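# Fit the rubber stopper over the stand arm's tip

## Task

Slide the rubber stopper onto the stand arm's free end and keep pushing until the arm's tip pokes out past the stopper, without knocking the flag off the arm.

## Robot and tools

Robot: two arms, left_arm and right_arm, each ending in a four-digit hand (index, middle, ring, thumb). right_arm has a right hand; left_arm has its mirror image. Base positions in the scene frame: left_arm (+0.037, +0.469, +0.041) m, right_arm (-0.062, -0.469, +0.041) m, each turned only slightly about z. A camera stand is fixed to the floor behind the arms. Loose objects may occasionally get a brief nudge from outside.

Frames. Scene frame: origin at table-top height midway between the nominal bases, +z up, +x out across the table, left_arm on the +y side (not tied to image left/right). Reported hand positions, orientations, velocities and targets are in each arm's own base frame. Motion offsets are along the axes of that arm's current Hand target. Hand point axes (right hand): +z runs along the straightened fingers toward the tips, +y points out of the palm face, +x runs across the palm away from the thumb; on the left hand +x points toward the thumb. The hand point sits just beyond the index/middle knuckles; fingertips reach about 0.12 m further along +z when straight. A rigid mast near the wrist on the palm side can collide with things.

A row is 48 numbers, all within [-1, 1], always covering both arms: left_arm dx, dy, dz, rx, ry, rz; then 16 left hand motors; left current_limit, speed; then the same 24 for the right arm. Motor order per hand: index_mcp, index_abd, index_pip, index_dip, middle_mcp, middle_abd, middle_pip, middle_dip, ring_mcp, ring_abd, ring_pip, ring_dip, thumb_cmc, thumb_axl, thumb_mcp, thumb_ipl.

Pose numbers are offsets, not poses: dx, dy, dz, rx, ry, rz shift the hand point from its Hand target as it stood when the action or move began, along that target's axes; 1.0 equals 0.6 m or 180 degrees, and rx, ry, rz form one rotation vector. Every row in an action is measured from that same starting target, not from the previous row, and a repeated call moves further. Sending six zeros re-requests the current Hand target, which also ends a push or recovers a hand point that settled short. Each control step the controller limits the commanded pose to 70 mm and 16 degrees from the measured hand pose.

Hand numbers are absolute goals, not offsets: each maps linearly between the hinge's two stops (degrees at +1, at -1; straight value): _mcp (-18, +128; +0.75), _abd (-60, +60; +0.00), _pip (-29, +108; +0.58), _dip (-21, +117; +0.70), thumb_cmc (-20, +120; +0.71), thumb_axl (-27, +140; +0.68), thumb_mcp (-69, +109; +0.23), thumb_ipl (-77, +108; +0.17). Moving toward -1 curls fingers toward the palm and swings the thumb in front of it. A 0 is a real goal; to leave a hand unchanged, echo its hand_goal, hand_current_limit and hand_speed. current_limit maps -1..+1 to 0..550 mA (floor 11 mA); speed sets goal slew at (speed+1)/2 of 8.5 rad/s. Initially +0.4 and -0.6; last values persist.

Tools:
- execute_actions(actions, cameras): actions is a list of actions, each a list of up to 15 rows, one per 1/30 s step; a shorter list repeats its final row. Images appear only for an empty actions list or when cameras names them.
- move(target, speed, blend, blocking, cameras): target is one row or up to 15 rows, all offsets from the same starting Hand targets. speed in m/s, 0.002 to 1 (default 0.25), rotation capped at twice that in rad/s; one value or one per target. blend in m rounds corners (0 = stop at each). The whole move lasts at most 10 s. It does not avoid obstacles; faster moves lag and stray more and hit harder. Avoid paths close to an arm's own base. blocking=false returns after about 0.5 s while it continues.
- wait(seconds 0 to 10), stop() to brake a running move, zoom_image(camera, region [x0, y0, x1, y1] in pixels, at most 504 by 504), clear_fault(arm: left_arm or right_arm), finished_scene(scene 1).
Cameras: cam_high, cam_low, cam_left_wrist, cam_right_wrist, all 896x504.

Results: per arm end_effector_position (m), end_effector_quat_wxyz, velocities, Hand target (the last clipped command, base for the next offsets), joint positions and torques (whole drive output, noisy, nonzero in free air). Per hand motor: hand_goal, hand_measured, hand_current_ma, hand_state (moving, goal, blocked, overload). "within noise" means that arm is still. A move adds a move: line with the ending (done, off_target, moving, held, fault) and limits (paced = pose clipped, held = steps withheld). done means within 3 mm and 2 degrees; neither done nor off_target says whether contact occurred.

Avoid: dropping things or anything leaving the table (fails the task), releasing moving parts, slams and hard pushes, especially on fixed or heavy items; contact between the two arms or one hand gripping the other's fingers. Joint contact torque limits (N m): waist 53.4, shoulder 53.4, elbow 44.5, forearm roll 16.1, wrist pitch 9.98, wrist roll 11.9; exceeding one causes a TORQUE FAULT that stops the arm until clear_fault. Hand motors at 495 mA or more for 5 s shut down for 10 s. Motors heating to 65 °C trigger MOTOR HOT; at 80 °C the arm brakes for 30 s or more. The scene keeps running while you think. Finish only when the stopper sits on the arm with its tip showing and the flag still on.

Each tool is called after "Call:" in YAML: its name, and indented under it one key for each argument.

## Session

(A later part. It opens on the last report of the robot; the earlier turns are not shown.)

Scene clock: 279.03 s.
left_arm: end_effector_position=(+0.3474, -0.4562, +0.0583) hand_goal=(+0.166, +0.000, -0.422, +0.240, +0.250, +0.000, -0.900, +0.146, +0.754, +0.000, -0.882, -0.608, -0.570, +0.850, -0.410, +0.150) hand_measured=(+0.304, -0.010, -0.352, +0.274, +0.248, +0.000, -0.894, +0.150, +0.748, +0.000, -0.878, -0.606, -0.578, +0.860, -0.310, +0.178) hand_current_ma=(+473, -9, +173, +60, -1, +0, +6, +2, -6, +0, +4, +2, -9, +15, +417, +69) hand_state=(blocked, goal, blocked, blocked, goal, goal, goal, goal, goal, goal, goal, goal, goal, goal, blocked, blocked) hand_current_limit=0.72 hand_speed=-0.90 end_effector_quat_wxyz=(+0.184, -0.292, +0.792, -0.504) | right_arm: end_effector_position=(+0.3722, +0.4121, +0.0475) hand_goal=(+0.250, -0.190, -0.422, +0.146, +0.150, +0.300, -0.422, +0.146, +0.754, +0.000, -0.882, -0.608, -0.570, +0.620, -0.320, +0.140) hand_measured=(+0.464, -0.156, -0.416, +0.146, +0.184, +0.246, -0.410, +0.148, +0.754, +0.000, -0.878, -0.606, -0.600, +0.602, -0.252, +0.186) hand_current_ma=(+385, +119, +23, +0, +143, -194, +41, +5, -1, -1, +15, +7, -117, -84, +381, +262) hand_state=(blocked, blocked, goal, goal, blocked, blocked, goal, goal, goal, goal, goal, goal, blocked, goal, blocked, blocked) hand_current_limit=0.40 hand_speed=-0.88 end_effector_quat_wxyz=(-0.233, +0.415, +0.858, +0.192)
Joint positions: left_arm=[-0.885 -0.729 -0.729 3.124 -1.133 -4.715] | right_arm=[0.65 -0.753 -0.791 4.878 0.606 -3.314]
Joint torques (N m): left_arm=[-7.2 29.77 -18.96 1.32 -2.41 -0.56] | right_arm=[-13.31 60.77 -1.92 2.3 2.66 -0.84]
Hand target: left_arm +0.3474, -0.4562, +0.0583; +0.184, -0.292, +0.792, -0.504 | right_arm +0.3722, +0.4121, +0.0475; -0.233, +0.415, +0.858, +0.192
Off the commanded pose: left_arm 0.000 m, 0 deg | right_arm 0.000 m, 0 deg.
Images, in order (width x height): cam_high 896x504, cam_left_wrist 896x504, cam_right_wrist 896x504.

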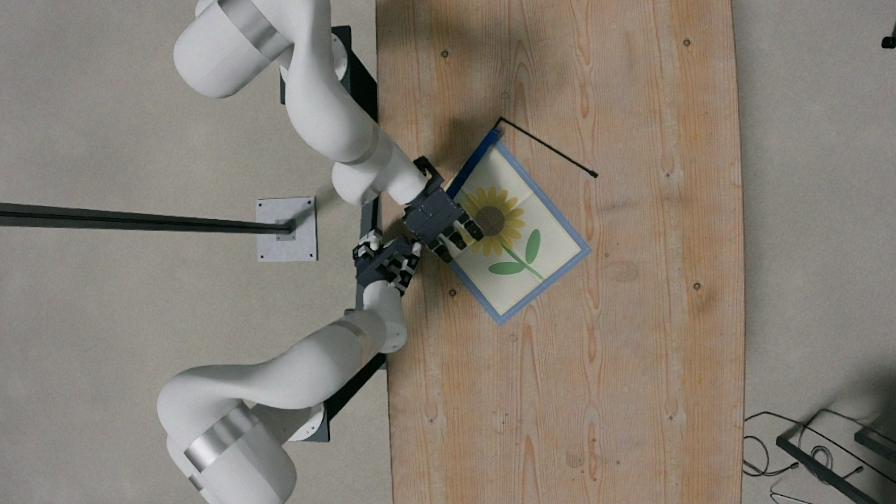

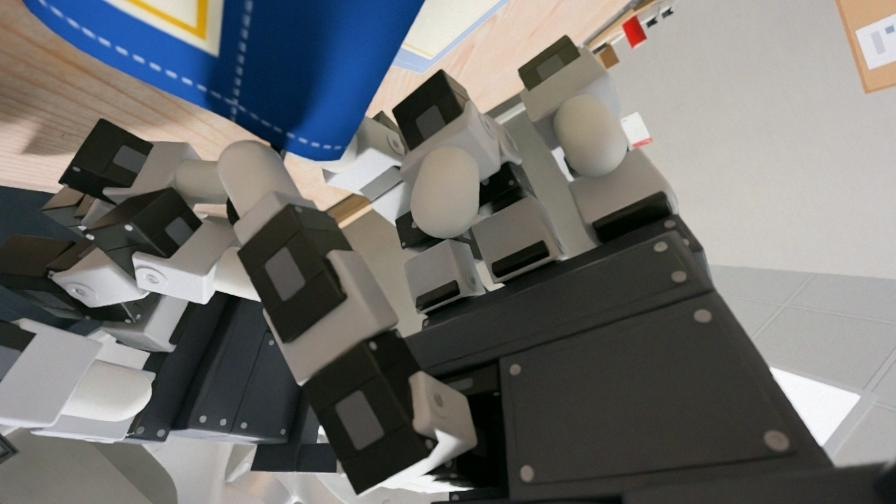

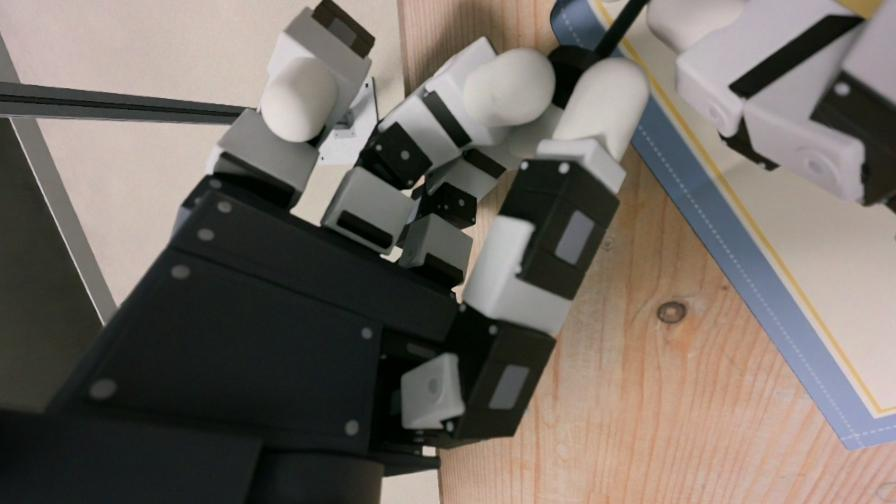

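Call:
execute_actions:
  actions: []
  cameras: ["all"]

Scene clock: 280.53 s.
left_arm: end_effector_position=(+0.3474, -0.4562, +0.0583) hand_goal=(+0.166, +0.000, -0.422, +0.240, +0.250, +0.000, -0.900, +0.146, +0.754, +0.000, -0.882, -0.608, -0.570, +0.850, -0.410, +0.150) hand_measured=(+0.304, -0.010, -0.352, +0.274, +0.248, +0.000, -0.894, +0.150, +0.748, +0.000, -0.878, -0.606, -0.578, +0.860, -0.310, +0.178) hand_current_ma=(+473, -9, +173, +60, -1, +0, +6, +2, -6, +0, +4, +2, -9, +15, +417, +69) hand_state=(blocked, goal, blocked, blocked, goal, goal, goal, goal, goal, goal, goal, goal, goal, goal, blocked, blocked) hand_current_limit=0.72 hand_speed=-0.90 end_effector_quat_wxyz=(+0.184, -0.292, +0.792, -0.504) | right_arm: end_effector_position=(+0.3722, +0.4121, +0.0475) hand_goal=(+0.250, -0.190, -0.422, +0.146, +0.150, +0.300, -0.422, +0.146, +0.754, +0.000, -0.882, -0.608, -0.570, +0.620, -0.320, +0.140) hand_measured=(+0.464, -0.156, -0.416, +0.146, +0.184, +0.246, -0.410, +0.148, +0.754, +0.000, -0.878, -0.606, -0.600, +0.602, -0.252, +0.186) hand_current_ma=(+385, +119, +23, +0, +143, -194, +41, +5, -1, -1, +15, +7, -117, -84, +381, +262) hand_state=(blocked, blocked, goal, goal, blocked, blocked, goal, goal, goal, goal, goal, goal, blocked, goal, blocked, blocked) hand_current_limit=0.40 hand_speed=-0.88 end_effector_quat_wxyz=(-0.233, +0.415, +0.858, +0.192)
Joint positions: left_arm=[-0.885 -0.729 -0.729 3.124 -1.133 -4.715] | right_arm=[0.65 -0.753 -0.791 4.878 0.606 -3.314]
Joint velocities: within noise
Joint torques (N m): left_arm=[-5.44 29.68 -19.18 1.26 -2.12 -0.65] | right_arm=[-12.77 58.92 -2.75 2 2.72 -0.84]
Motor temperatures (°C): left_arm=[39 34 35 31 33 35] | right_arm=[32 35 34 31 46 34]
Hand target: left_arm +0.3474, -0.4562, +0.0583; +0.184, -0.292, +0.792, -0.504 | right_arm +0.3722, +0.4121, +0.0475; -0.233, +0.415, +0.858, +0.192
Off the commanded pose: left_arm 0.000 m, 0 deg | right_arm 0.000 m, 0 deg.

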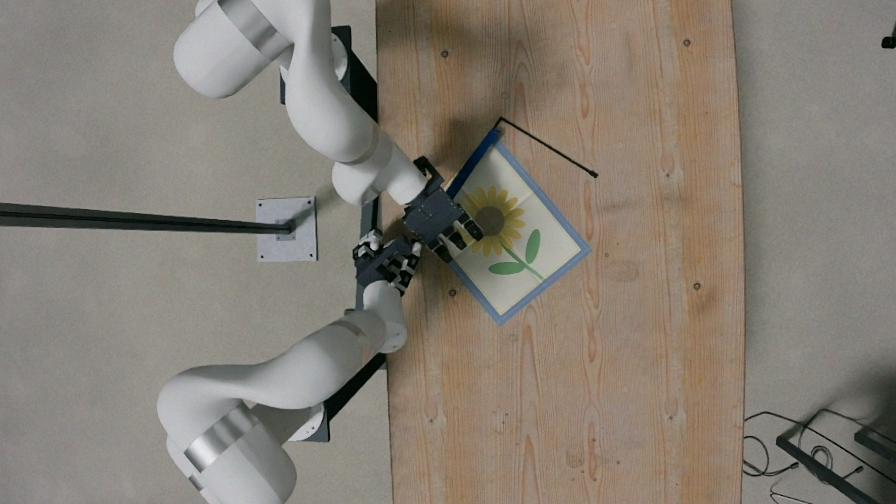

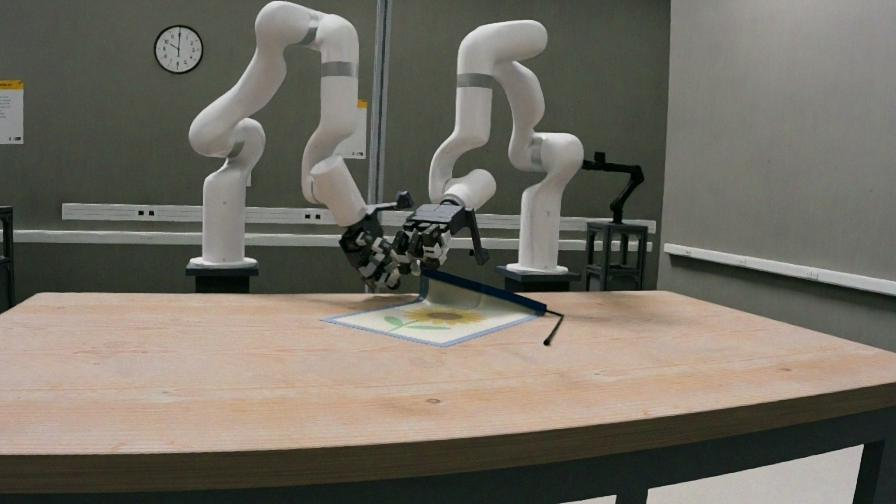

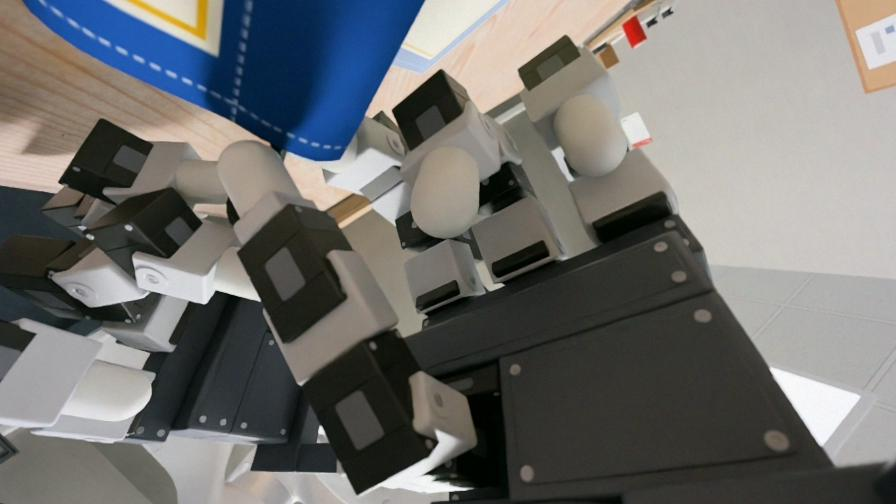

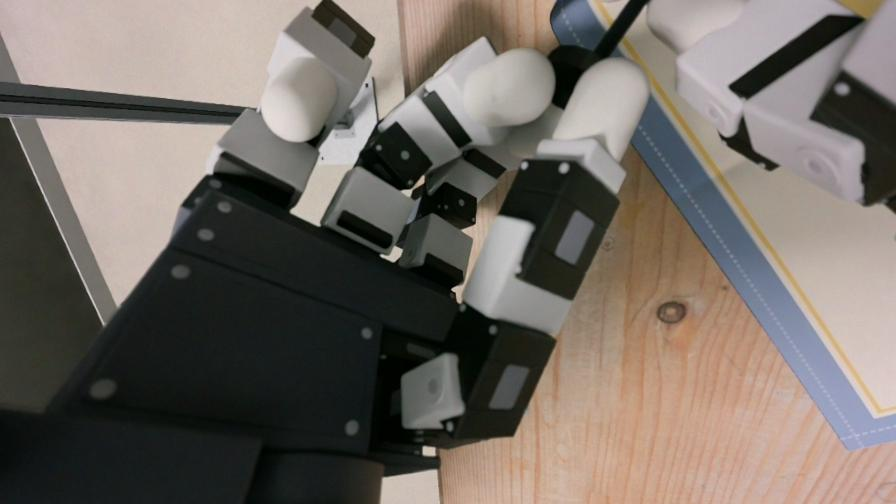

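Call:
zoom_image:
  camera: "cam_right_wrist"
  region: [535, 0, 695, 90]

Call:
zoom_image:
  camera: "cam_high"
  region: [390, 222, 440, 262]

Call:
zoom_image:
  camera: "cam_left_wrist"
  region: [200, 140, 300, 240]

Scaled by 3.150 from the camera's 896x504 image, which has a finer 1280x720 frame.

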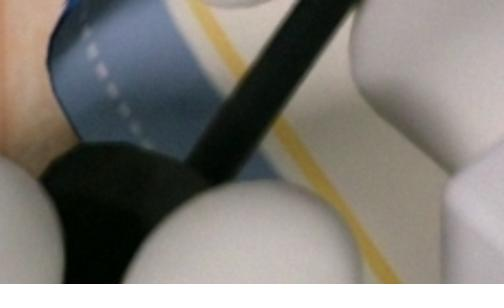

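Scaled by 10.080 from the camera's 896x504 image, which has a finer 1280x720 frame.

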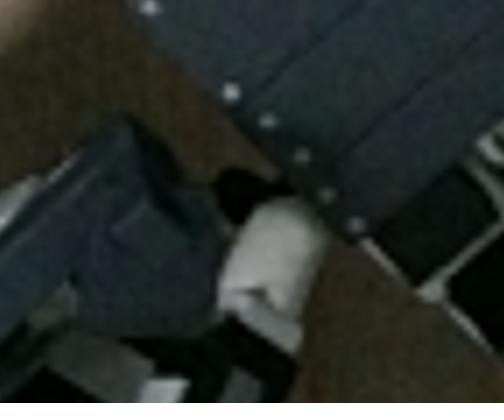

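Scaled by 5.040 from the camera's 896x504 image, which has a finer 1280x720 frame.

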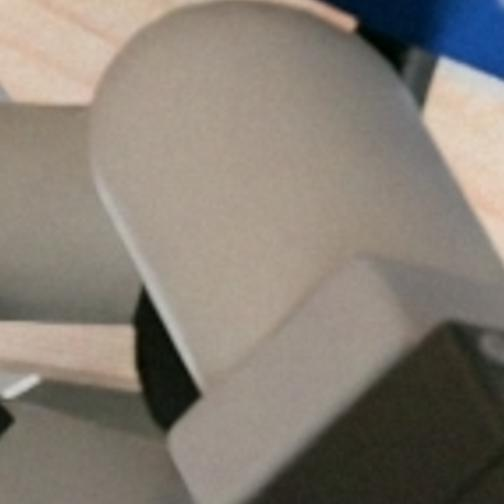

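Call:
zoom_image:
  camera: "cam_right_wrist"
  region: [545, 35, 615, 115]

Call:
zoom_image:
  camera: "cam_low"
  region: [330, 200, 450, 300]

Scaled by 6.300 from the camera's 896x504 image, which has a finer 1280x720 frame.

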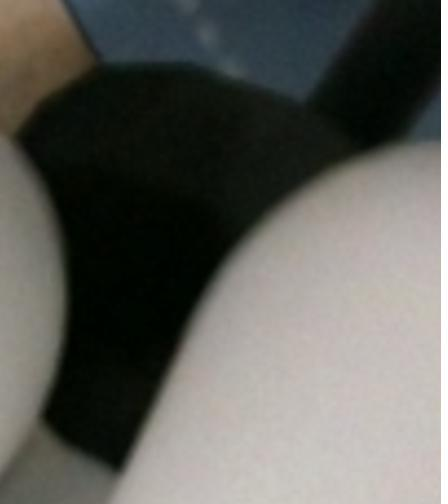

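Scaled by 4.200 from the camera's 896x504 image, which has a finer 1280x720 frame.

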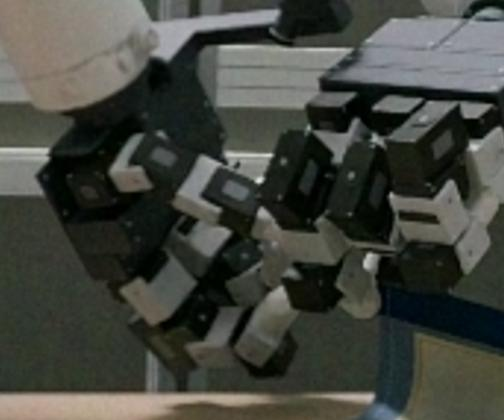

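Call:
move:
  target:
    - [0,0,0,0,0,0,0.165,0,-0.423,0.24,0.25,0,-0.9,0.145,0.753,0,-0.883,-0.609,-0.571,0.85,-0.41,0.15,0.72,-0.9,-0.00324,-0.0015,-0.00072,0,0,0,0.25,-0.19,-0.423,0.145,0.15,0.3,-0.423,0.145,0.753,0,-0.883,-0.609,-0.571,0.62,-0.32,0.14,0.4,-0.88]
  speed: 0.02
  cameras: ["cam_right_wrist", "cam_left_wrist"]

Call:
zoom_image:
  camera: "cam_right_wrist"
  region: [535, 10, 635, 90]

Scene clock: 283.17 s.
left_arm: end_effector_position=(+0.3474, -0.4562, +0.0583) hand_goal=(+0.166, +0.000, -0.422, +0.240, +0.250, +0.000, -0.900, +0.146, +0.754, +0.000, -0.882, -0.608, -0.570, +0.850, -0.410, +0.150) hand_measured=(+0.304, -0.010, -0.352, +0.274, +0.248, +0.000, -0.894, +0.150, +0.748, +0.000, -0.878, -0.606, -0.578, +0.860, -0.310, +0.178) hand_current_ma=(+473, -9, +174, +60, -1, +0, +6, +2, -6, +0, +4, +2, -9, +15, +417, +69) hand_state=(blocked, goal, blocked, blocked, goal, goal, goal, goal, goal, goal, goal, goal, goal, goal, blocked, blocked) hand_current_limit=0.72 hand_speed=-0.90 end_effector_quat_wxyz=(+0.184, -0.292, +0.792, -0.504) | right_arm: end_effector_position=(+0.3726, +0.4102, +0.0466) hand_goal=(+0.250, -0.190, -0.422, +0.146, +0.150, +0.300, -0.422, +0.146, +0.754, +0.000, -0.882, -0.608, -0.570, +0.620, -0.320, +0.140) hand_measured=(+0.464, -0.156, -0.416, +0.146, +0.184, +0.246, -0.410, +0.148, +0.754, +0.000, -0.878, -0.606, -0.600, +0.602, -0.252, +0.186) hand_current_ma=(+385, +119, +23, +0, +143, -194, +41, +5, -1, -1, +15, +7, -117, -84, +381, +262) hand_state=(blocked, blocked, goal, goal, blocked, blocked, goal, goal, goal, goal, goal, goal, blocked, goal, blocked, blocked) hand_current_limit=0.40 hand_speed=-0.88 end_effector_quat_wxyz=(-0.233, +0.415, +0.858, +0.192)
Joint positions: left_arm=[-0.885 -0.729 -0.729 3.124 -1.133 -4.715] | right_arm=[0.646 -0.754 -0.789 4.878 0.606 -3.319]
Joint torques (N m): left_arm=[-1.96 31.06 -18.8 1.21 -1.75 -0.86] | right_arm=[-13.17 27.75 -2.61 -2.5 2.65 -0.86]
Hand target: left_arm +0.3474, -0.4562, +0.0583; +0.184, -0.292, +0.792, -0.504 | right_arm +0.3726, +0.4102, +0.0466; -0.233, +0.415, +0.858, +0.192
Off the commanded pose: left_arm 0.000 m, 0 deg | right_arm 0.000 m, 0 deg.
move: done
Images, in order (width x height): cam_left_wrist 896x504, cam_right_wrist 896x504.

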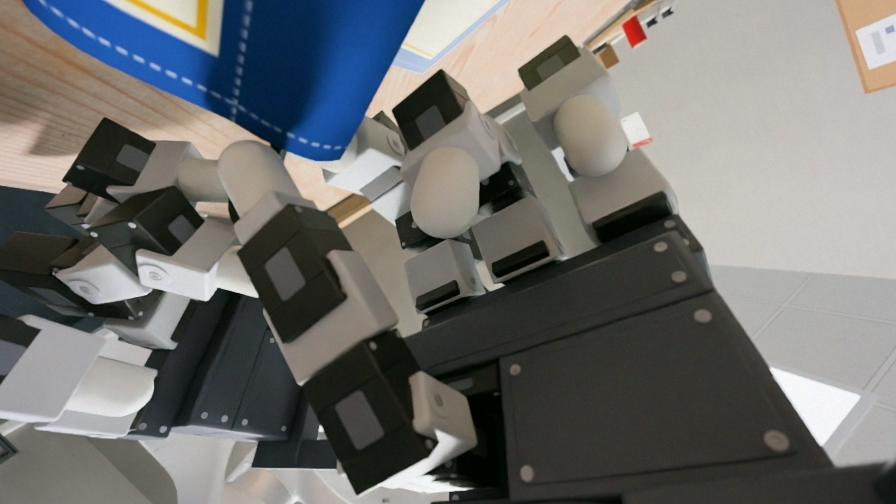

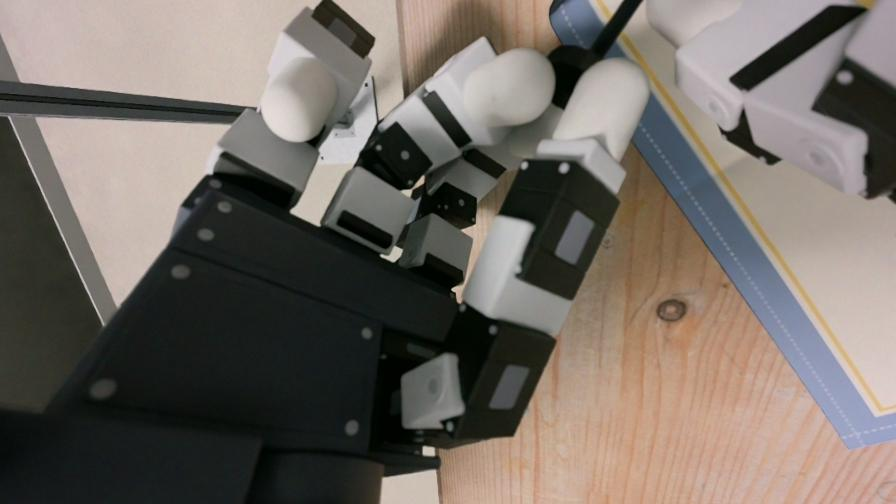

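Scaled by 5.040 from the camera's 896x504 image, which has a finer 1280x720 frame.

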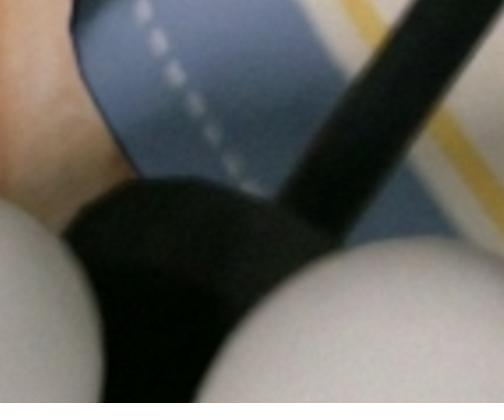

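Call:
move:
  target:
    - [0,0,0,0,0,0,0.165,0,-0.423,0.24,0.25,0,-0.9,0.145,0.753,0,-0.883,-0.609,-0.571,0.85,-0.41,0.15,0.72,-0.9,0.00058,0.0036,0.00212,0,0,0,0.25,-0.19,-0.423,0.145,0.15,0.3,-0.423,0.145,0.753,0,-0.883,-0.609,-0.571,0.62,-0.32,0.14,0.4,-0.88]
  speed: 0.02
  cameras: ["cam_right_wrist"]

Call:
zoom_image:
  camera: "cam_right_wrist"
  region: [535, 10, 635, 90]

Scene clock: 284.60 s.
left_arm: end_effector_position=(+0.3474, -0.4562, +0.0583) hand_goal=(+0.166, +0.000, -0.422, +0.240, +0.250, +0.000, -0.900, +0.146, +0.754, +0.000, -0.882, -0.608, -0.570, +0.850, -0.410, +0.150) hand_measured=(+0.304, -0.010, -0.352, +0.274, +0.248, +0.000, -0.894, +0.150, +0.748, +0.000, -0.878, -0.606, -0.578, +0.860, -0.310, +0.178) hand_current_ma=(+473, -9, +174, +60, -1, +0, +6, +2, -6, +0, +4, +2, -9, +15, +417, +69) hand_state=(blocked, goal, blocked, blocked, goal, goal, goal, goal, goal, goal, goal, goal, goal, goal, blocked, blocked) hand_current_limit=0.72 hand_speed=-0.90 end_effector_quat_wxyz=(+0.184, -0.292, +0.792, -0.504) | right_arm: end_effector_position=(+0.3738, +0.4124, +0.0461) hand_goal=(+0.250, -0.190, -0.422, +0.146, +0.150, +0.300, -0.422, +0.146, +0.754, +0.000, -0.882, -0.608, -0.570, +0.620, -0.320, +0.140) hand_measured=(+0.464, -0.156, -0.416, +0.146, +0.184, +0.246, -0.410, +0.148, +0.754, +0.000, -0.878, -0.606, -0.600, +0.602, -0.252, +0.186) hand_current_ma=(+385, +119, +23, +0, +143, -194, +41, +5, -1, -1, +15, +7, -117, -84, +381, +262) hand_state=(blocked, blocked, goal, goal, blocked, blocked, goal, goal, goal, goal, goal, goal, blocked, goal, blocked, blocked) hand_current_limit=0.40 hand_speed=-0.88 end_effector_quat_wxyz=(-0.233, +0.415, +0.858, +0.192)
Joint positions: left_arm=[-0.885 -0.729 -0.729 3.124 -1.133 -4.715] | right_arm=[0.648 -0.758 -0.796 4.876 0.606 -3.314]
Joint torques (N m): left_arm=[-0.39 30.96 -18.87 1.07 -1.53 -0.89] | right_arm=[8.66 27.27 -18.85 -2.23 -0.55 0.31]
Hand target: left_arm +0.3474, -0.4562, +0.0583; +0.184, -0.292, +0.792, -0.504 | right_arm +0.3739, +0.4123, +0.0461; -0.233, +0.415, +0.858, +0.192
Off the commanded pose: left_arm 0.000 m, 0 deg | right_arm 0.000 m, 0 deg.
move: done
Images, in order (width x height): cam_right_wrist 896x504.

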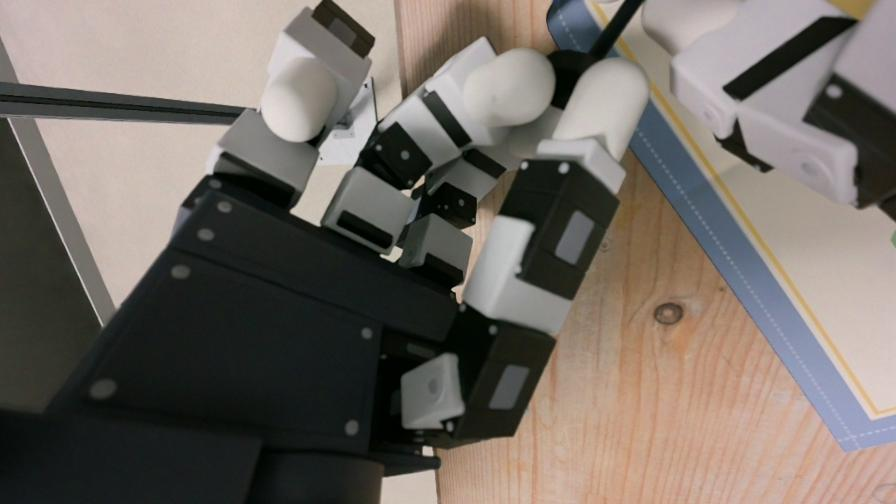

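Scaled by 5.040 from the camera's 896x504 image, which has a finer 1280x720 frame.

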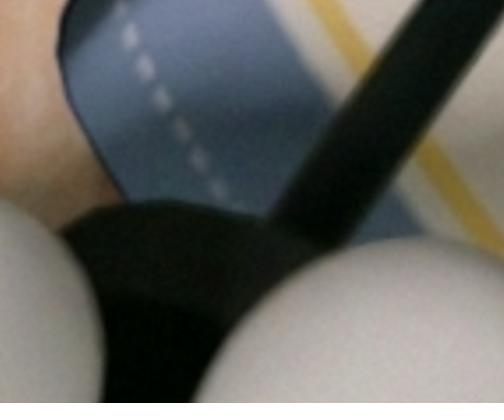

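Call:
execute_actions:
  actions:
    - [[0,0,0,0,0,0,0.165,0,-0.423,0.24,0.25,0,-0.9,0.145,0.753,0,-0.883,-0.609,-0.571,0.85,-0.41,0.15,0.72,-0.9,0.00082,-0.00024,0.00052,0,0,0,0.25,-0.19,-0.423,0.145,0.15,0.3,-0.423,0.145,0.753,0,-0.883,-0.609,-0.571,0.62,-0.32,0.14,0.4,-0.88]]
  cameras: ["cam_right_wrist"]

Call:
zoom_image:
  camera: "cam_right_wrist"
  region: [535, 10, 635, 90]

Call:
execute_actions:
  actions:
    - [[0,0,0,0,0,0,0.165,0,-0.423,0.24,0.25,0,-0.9,0.145,0.753,0,-0.883,-0.609,-0.571,0.85,-0.41,0.15,0.72,-0.9,0.00082,-0.00024,0.00052,0,0,0,0.25,-0.19,-0.423,0.145,0.15,0.3,-0.423,0.145,0.753,0,-0.883,-0.609,-0.571,0.62,-0.32,0.14,0.4,-0.88]]
  cameras: ["cam_right_wrist"]

Call:
zoom_image:
  camera: "cam_right_wrist"
  region: [535, 10, 635, 90]

Call:
execute_actions:
  actions:
    - [[0,0,0,0,0,0,0.165,0,-0.423,0.24,0.25,0,-0.9,0.145,0.753,0,-0.883,-0.609,-0.571,0.85,-0.41,0.15,0.72,-0.9,0.00082,-0.00024,0.00052,0,0,0,0.25,-0.19,-0.423,0.145,0.15,0.3,-0.423,0.145,0.753,0,-0.883,-0.609,-0.571,0.62,-0.32,0.14,0.4,-0.88]]
  cameras: ["cam_right_wrist"]

Call:
zoom_image:
  camera: "cam_right_wrist"
  region: [535, 10, 635, 90]

Scene clock: 286.83 s.
left_arm: end_effector_position=(+0.3474, -0.4562, +0.0583) hand_goal=(+0.166, +0.000, -0.422, +0.240, +0.250, +0.000, -0.900, +0.146, +0.754, +0.000, -0.882, -0.608, -0.570, +0.850, -0.410, +0.150) hand_measured=(+0.304, -0.010, -0.352, +0.274, +0.248, +0.000, -0.894, +0.150, +0.748, +0.000, -0.878, -0.606, -0.578, +0.860, -0.310, +0.178) hand_current_ma=(+473, -9, +174, +60, -1, +0, +6, +2, -6, +0, +4, +2, -9, +15, +417, +69) hand_state=(blocked, goal, blocked, blocked, goal, goal, goal, goal, goal, goal, goal, goal, goal, goal, blocked, blocked) hand_current_limit=0.72 hand_speed=-0.90 end_effector_quat_wxyz=(+0.184, -0.292, +0.792, -0.504) | right_arm: end_effector_position=(+0.3734, +0.4127, +0.0460) hand_goal=(+0.250, -0.190, -0.422, +0.146, +0.150, +0.300, -0.422, +0.146, +0.754, +0.000, -0.882, -0.608, -0.570, +0.620, -0.320, +0.140) hand_measured=(+0.464, -0.156, -0.416, +0.146, +0.184, +0.246, -0.410, +0.148, +0.754, +0.000, -0.878, -0.606, -0.600, +0.602, -0.252, +0.186) hand_current_ma=(+385, +119, +23, +0, +143, -194, +41, +5, -1, -1, +15, +7, -117, -84, +381, +262) hand_state=(blocked, blocked, goal, goal, blocked, blocked, goal, goal, goal, goal, goal, goal, blocked, goal, blocked, blocked) hand_current_limit=0.40 hand_speed=-0.88 end_effector_quat_wxyz=(-0.233, +0.415, +0.858, +0.192)
Joint positions: left_arm=[-0.885 -0.729 -0.729 3.124 -1.133 -4.715] | right_arm=[0.649 -0.758 -0.796 4.877 0.606 -3.315]
Joint torques (N m): left_arm=[2.1 31.46 -18.75 0.87 -1.18 -0.94] | right_arm=[8.45 52.26 -2.71 2.07 -0.86 -0.47]
Hand target: left_arm +0.3474, -0.4562, +0.0583; +0.184, -0.292, +0.792, -0.504 | right_arm +0.3734, +0.4127, +0.0461; -0.233, +0.415, +0.858, +0.192
Off the commanded pose: left_arm 0.000 m, 0 deg | right_arm 0.000 m, 0 deg.
Images, in order (width x height): cam_right_wrist 896x504.

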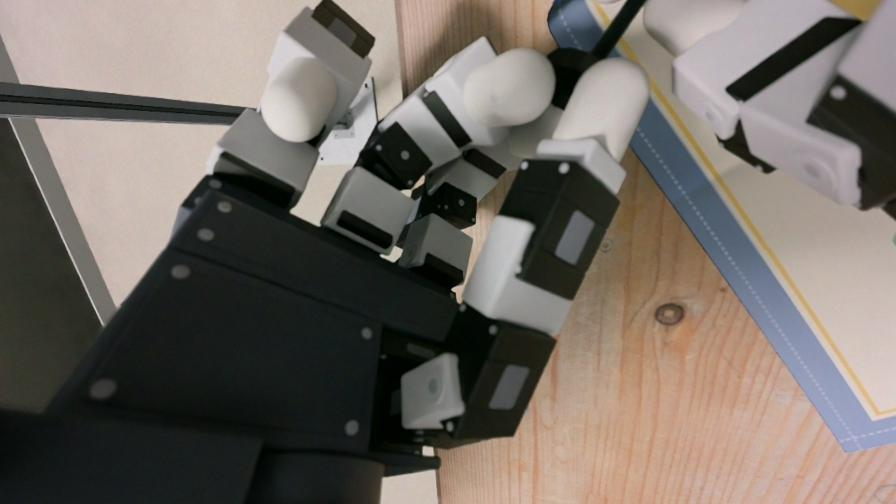

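Scaled by 5.040 from the camera's 896x504 image, which has a finer 1280x720 frame.

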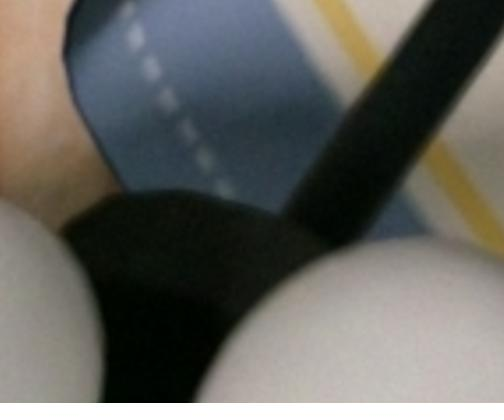

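Scene clock: 287.53 s.
left_arm: end_effector_position=(+0.3474, -0.4562, +0.0583) hand_goal=(+0.166, +0.000, -0.422, +0.240, +0.250, +0.000, -0.900, +0.146, +0.754, +0.000, -0.882, -0.608, -0.570, +0.850, -0.410, +0.150) hand_measured=(+0.304, -0.010, -0.352, +0.274, +0.248, +0.000, -0.894, +0.150, +0.748, +0.000, -0.878, -0.606, -0.578, +0.860, -0.310, +0.178) hand_current_ma=(+473, -9, +174, +60, -1, +0, +6, +2, -6, +0, +4, +2, -9, +15, +417, +69) hand_state=(blocked, goal, blocked, blocked, goal, goal, goal, goal, goal, goal, goal, goal, goal, goal, blocked, blocked) hand_current_limit=0.72 hand_speed=-0.90 end_effector_quat_wxyz=(+0.184, -0.292, +0.792, -0.504) | right_arm: end_effector_position=(+0.3729, +0.4131, +0.0461) hand_goal=(+0.250, -0.190, -0.422, +0.146, +0.150, +0.300, -0.422, +0.146, +0.754, +0.000, -0.882, -0.608, -0.570, +0.620, -0.320, +0.140) hand_measured=(+0.464, -0.156, -0.416, +0.146, +0.184, +0.246, -0.410, +0.148, +0.754, +0.000, -0.878, -0.606, -0.600, +0.602, -0.252, +0.186) hand_current_ma=(+385, +119, +23, +0, +143, -194, +41, +5, -1, -1, +15, +7, -117, -84, +381, +262) hand_state=(blocked, blocked, goal, goal, blocked, blocked, goal, goal, goal, goal, goal, goal, blocked, goal, blocked, blocked) hand_current_limit=0.40 hand_speed=-0.88 end_effector_quat_wxyz=(-0.233, +0.415, +0.858, +0.192)
Joint positions: left_arm=[-0.885 -0.729 -0.729 3.124 -1.133 -4.715] | right_arm=[0.651 -0.758 -0.795 4.879 0.606 -3.315]
Joint torques (N m): left_arm=[2.92 31.47 -18.85 0.9 -1.11 -1.02] | right_arm=[9.19 61.11 -2.03 1.86 -0.92 -0.62]
Hand target: left_arm +0.3474, -0.4562, +0.0583; +0.184, -0.292, +0.792, -0.504 | right_arm +0.3729, +0.4131, +0.0461; -0.233, +0.415, +0.858, +0.192
Off the commanded pose: left_arm 0.000 m, 0 deg | right_arm 0.000 m, 0 deg.
Images, in order (width x height): cam_right_wrist 896x504.

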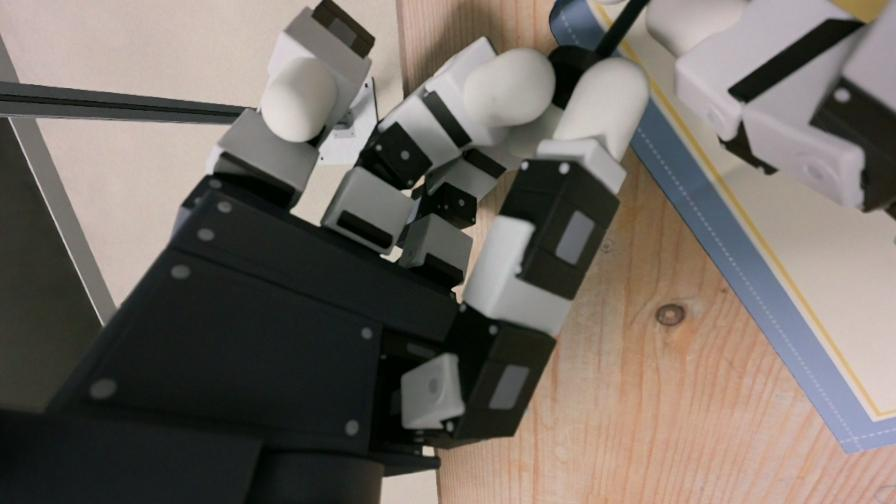

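Scaled by 5.040 from the camera's 896x504 image, which has a finer 1280x720 frame.

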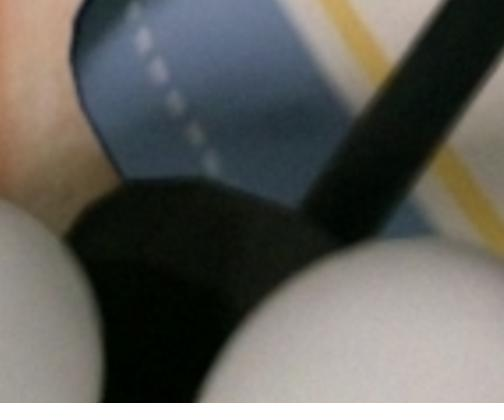

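Scene clock: 288.23 s.
left_arm: end_effector_position=(+0.3474, -0.4562, +0.0583) hand_goal=(+0.166, +0.000, -0.422, +0.240, +0.250, +0.000, -0.900, +0.146, +0.754, +0.000, -0.882, -0.608, -0.570, +0.850, -0.410, +0.150) hand_measured=(+0.304, -0.010, -0.352, +0.274, +0.248, +0.000, -0.894, +0.150, +0.748, +0.000, -0.878, -0.606, -0.578, +0.860, -0.310, +0.178) hand_current_ma=(+473, -8, +174, +60, -1, +0, +6, +2, -6, +0, +4, +2, -9, +16, +417, +69) hand_state=(blocked, goal, blocked, blocked, goal, goal, goal, goal, goal, goal, goal, goal, goal, goal, blocked, blocked) hand_current_limit=0.72 hand_speed=-0.90 end_effector_quat_wxyz=(+0.184, -0.292, +0.792, -0.504) | right_arm: end_effector_position=(+0.3725, +0.4135, +0.0461) hand_goal=(+0.250, -0.190, -0.422, +0.146, +0.150, +0.300, -0.422, +0.146, +0.754, +0.000, -0.882, -0.608, -0.570, +0.620, -0.320, +0.140) hand_measured=(+0.464, -0.156, -0.416, +0.146, +0.184, +0.246, -0.410, +0.148, +0.754, +0.000, -0.878, -0.606, -0.600, +0.602, -0.252, +0.186) hand_current_ma=(+385, +119, +23, +0, +143, -194, +41, +5, -1, -1, +15, +7, -117, -84, +381, +262) hand_state=(blocked, blocked, goal, goal, blocked, blocked, goal, goal, goal, goal, goal, goal, blocked, goal, blocked, blocked) hand_current_limit=0.40 hand_speed=-0.88 end_effector_quat_wxyz=(-0.233, +0.415, +0.858, +0.192)
Joint positions: left_arm=[-0.885 -0.729 -0.729 3.124 -1.133 -4.715] | right_arm=[0.652 -0.758 -0.795 4.881 0.606 -3.315]
Joint torques (N m): left_arm=[4.06 31.43 -18.87 0.89 -1.07 -1.14] | right_arm=[9.69 58.78 -2.2 1.96 -0.89 -0.86]
Hand target: left_arm +0.3474, -0.4562, +0.0583; +0.184, -0.292, +0.792, -0.504 | right_arm +0.3725, +0.4135, +0.0461; -0.233, +0.415, +0.858, +0.192
Off the commanded pose: left_arm 0.000 m, 0 deg | right_arm 0.000 m, 0 deg.
Images, in order (width x height): cam_right_wrist 896x504.

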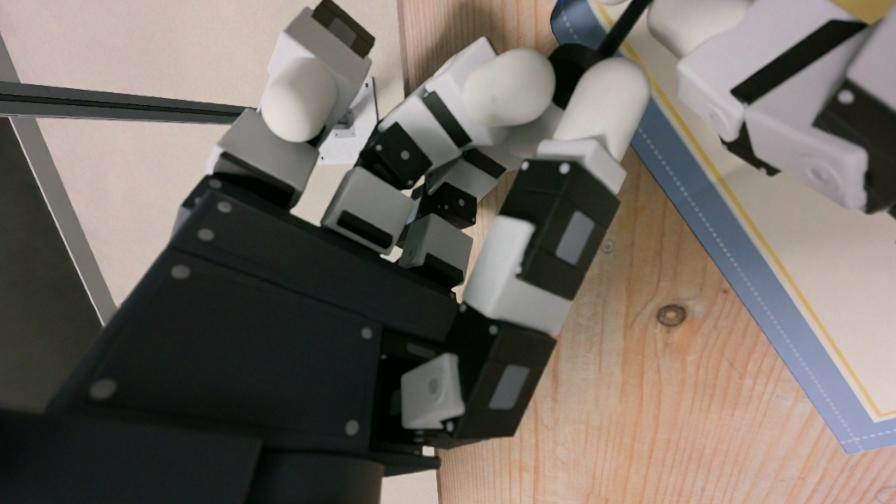

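Scaled by 5.040 from the camera's 896x504 image, which has a finer 1280x720 frame.

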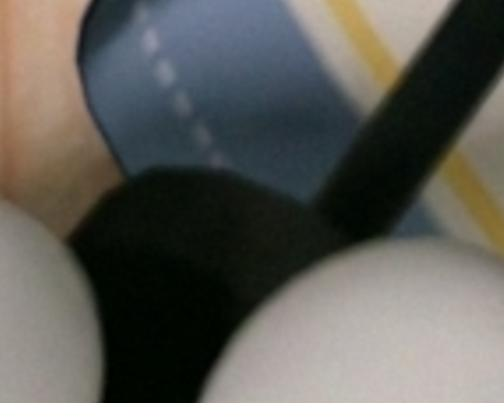

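Call:
execute_actions:
  actions:
    - [[0,0,0,0,0,0,0.165,0,-0.423,0.24,0.25,0,-0.9,0.145,0.753,0,-0.883,-0.609,-0.571,0.85,-0.41,0.15,0.72,-0.9,0.00082,-0.00024,0.00052,0,0,0,0.25,-0.19,-0.423,0.145,0.15,0.3,-0.423,0.145,0.753,0,-0.883,-0.609,-0.571,0.62,-0.32,0.14,0.4,-0.88]]
  cameras: ["cam_right_wrist"]

Call:
zoom_image:
  camera: "cam_right_wrist"
  region: [535, 10, 635, 90]

Call:
execute_actions:
  actions:
    - [[0,0,0,0,0,0,0.165,0,-0.423,0.24,0.25,0,-0.9,0.145,0.753,0,-0.883,-0.609,-0.571,0.85,-0.41,0.15,0.72,-0.9,0.00082,-0.00024,0.00052,0,0,0,0.25,-0.19,-0.423,0.145,0.15,0.3,-0.423,0.145,0.753,0,-0.883,-0.609,-0.571,0.62,-0.32,0.14,0.4,-0.88]]
  cameras: ["cam_right_wrist"]

Call:
zoom_image:
  camera: "cam_right_wrist"
  region: [535, 10, 635, 90]

Scene clock: 289.83 s.
left_arm: end_effector_position=(+0.3474, -0.4562, +0.0583) hand_goal=(+0.166, +0.000, -0.422, +0.240, +0.250, +0.000, -0.900, +0.146, +0.754, +0.000, -0.882, -0.608, -0.570, +0.850, -0.410, +0.150) hand_measured=(+0.304, -0.008, -0.352, +0.274, +0.248, +0.000, -0.894, +0.150, +0.748, +0.000, -0.878, -0.606, -0.578, +0.862, -0.310, +0.178) hand_current_ma=(+473, -7, +174, +60, -1, +0, +6, +2, -6, +0, +4, +2, -9, +16, +417, +69) hand_state=(blocked, goal, blocked, blocked, goal, goal, goal, goal, goal, goal, goal, goal, goal, goal, blocked, blocked) hand_current_limit=0.72 hand_speed=-0.90 end_effector_quat_wxyz=(+0.184, -0.292, +0.792, -0.504) | right_arm: end_effector_position=(+0.3720, +0.4139, +0.0461) hand_goal=(+0.250, -0.190, -0.422, +0.146, +0.150, +0.300, -0.422, +0.146, +0.754, +0.000, -0.882, -0.608, -0.570, +0.620, -0.320, +0.140) hand_measured=(+0.464, -0.156, -0.416, +0.146, +0.184, +0.246, -0.410, +0.148, +0.754, +0.000, -0.878, -0.606, -0.598, +0.602, -0.252, +0.186) hand_current_ma=(+385, +119, +19, +0, +142, -194, +41, +5, -1, -1, +15, +7, -113, -84, +385, +262) hand_state=(blocked, blocked, goal, goal, blocked, blocked, goal, goal, goal, goal, goal, goal, blocked, goal, blocked, blocked) hand_current_limit=0.40 hand_speed=-0.88 end_effector_quat_wxyz=(-0.233, +0.415, +0.858, +0.192)
Joint positions: left_arm=[-0.885 -0.729 -0.729 3.124 -1.133 -4.715] | right_arm=[0.654 -0.758 -0.795 4.882 0.606 -3.316]
Joint torques (N m): left_arm=[5.34 31.51 -18.86 0.92 -0.72 -1.2] | right_arm=[10.29 59.86 -1.62 2.14 -0.76 -0.92]
Hand target: left_arm +0.3474, -0.4562, +0.0583; +0.184, -0.292, +0.792, -0.504 | right_arm +0.3720, +0.4139, +0.0461; -0.233, +0.415, +0.858, +0.192
Off the commanded pose: left_arm 0.000 m, 0 deg | right_arm 0.000 m, 0 deg.
Images, in order (width x height): cam_right_wrist 896x504.

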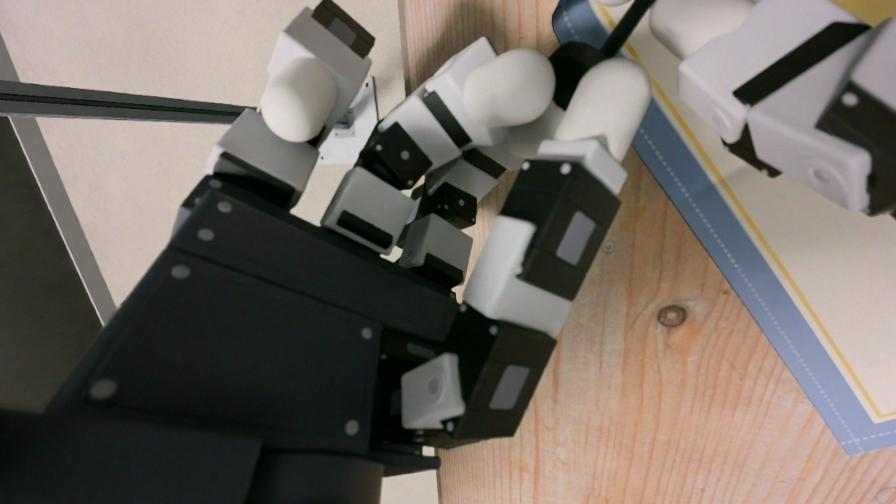

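Scaled by 5.040 from the camera's 896x504 image, which has a finer 1280x720 frame.

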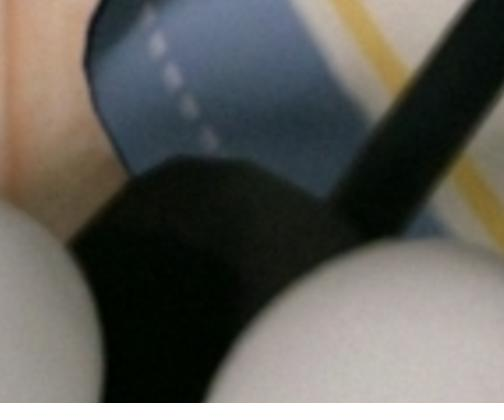

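Scene clock: 290.53 s.
left_arm: end_effector_position=(+0.3474, -0.4562, +0.0583) hand_goal=(+0.166, +0.000, -0.422, +0.240, +0.250, +0.000, -0.900, +0.146, +0.754, +0.000, -0.882, -0.608, -0.570, +0.850, -0.410, +0.150) hand_measured=(+0.304, -0.008, -0.352, +0.274, +0.248, +0.000, -0.894, +0.150, +0.748, +0.000, -0.878, -0.606, -0.578, +0.862, -0.310, +0.178) hand_current_ma=(+473, -7, +174, +60, -1, +0, +6, +2, -6, +0, +4, +2, -9, +17, +417, +70) hand_state=(blocked, goal, blocked, blocked, goal, goal, goal, goal, goal, goal, goal, goal, goal, goal, blocked, blocked) hand_current_limit=0.72 hand_speed=-0.90 end_effector_quat_wxyz=(+0.184, -0.292, +0.792, -0.504) | right_arm: end_effector_position=(+0.3716, +0.4142, +0.0461) hand_goal=(+0.250, -0.190, -0.422, +0.146, +0.150, +0.300, -0.422, +0.146, +0.754, +0.000, -0.882, -0.608, -0.570, +0.620, -0.320, +0.140) hand_measured=(+0.464, -0.156, -0.418, +0.146, +0.182, +0.246, -0.410, +0.148, +0.754, +0.000, -0.878, -0.606, -0.592, +0.602, -0.248, +0.186) hand_current_ma=(+385, +119, +15, +0, +137, -194, +41, +5, -1, -1, +15, +7, -86, -84, +385, +262) hand_state=(blocked, blocked, goal, goal, blocked, blocked, goal, goal, goal, goal, goal, goal, blocked, goal, blocked, blocked) hand_current_limit=0.40 hand_speed=-0.88 end_effector_quat_wxyz=(-0.233, +0.415, +0.858, +0.192)
Joint positions: left_arm=[-0.885 -0.729 -0.729 3.124 -1.133 -4.715] | right_arm=[0.655 -0.757 -0.794 4.884 0.606 -3.316]
Joint torques (N m): left_arm=[6.77 32.02 -19.08 0.93 -0.67 -1.15] | right_arm=[11.06 58.97 -1.55 2.14 -0.83 -0.92]
Hand target: left_arm +0.3474, -0.4562, +0.0583; +0.184, -0.292, +0.792, -0.504 | right_arm +0.3716, +0.4142, +0.0461; -0.233, +0.415, +0.858, +0.192
Off the commanded pose: left_arm 0.000 m, 0 deg | right_arm 0.000 m, 0 deg.
Images, in order (width x height): cam_right_wrist 896x504.

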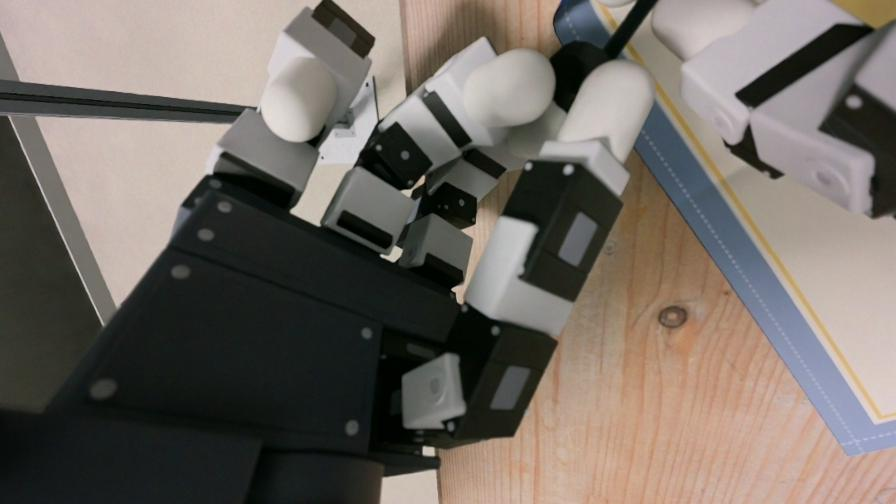

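Scaled by 5.040 from the camera's 896x504 image, which has a finer 1280x720 frame.

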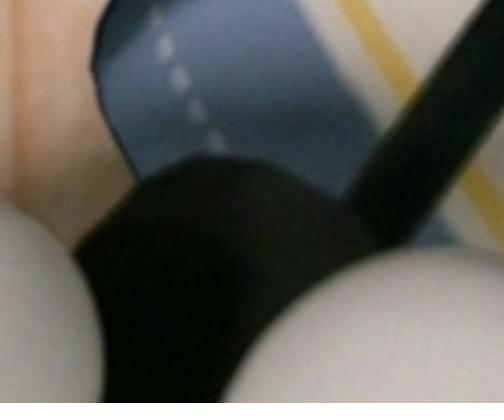

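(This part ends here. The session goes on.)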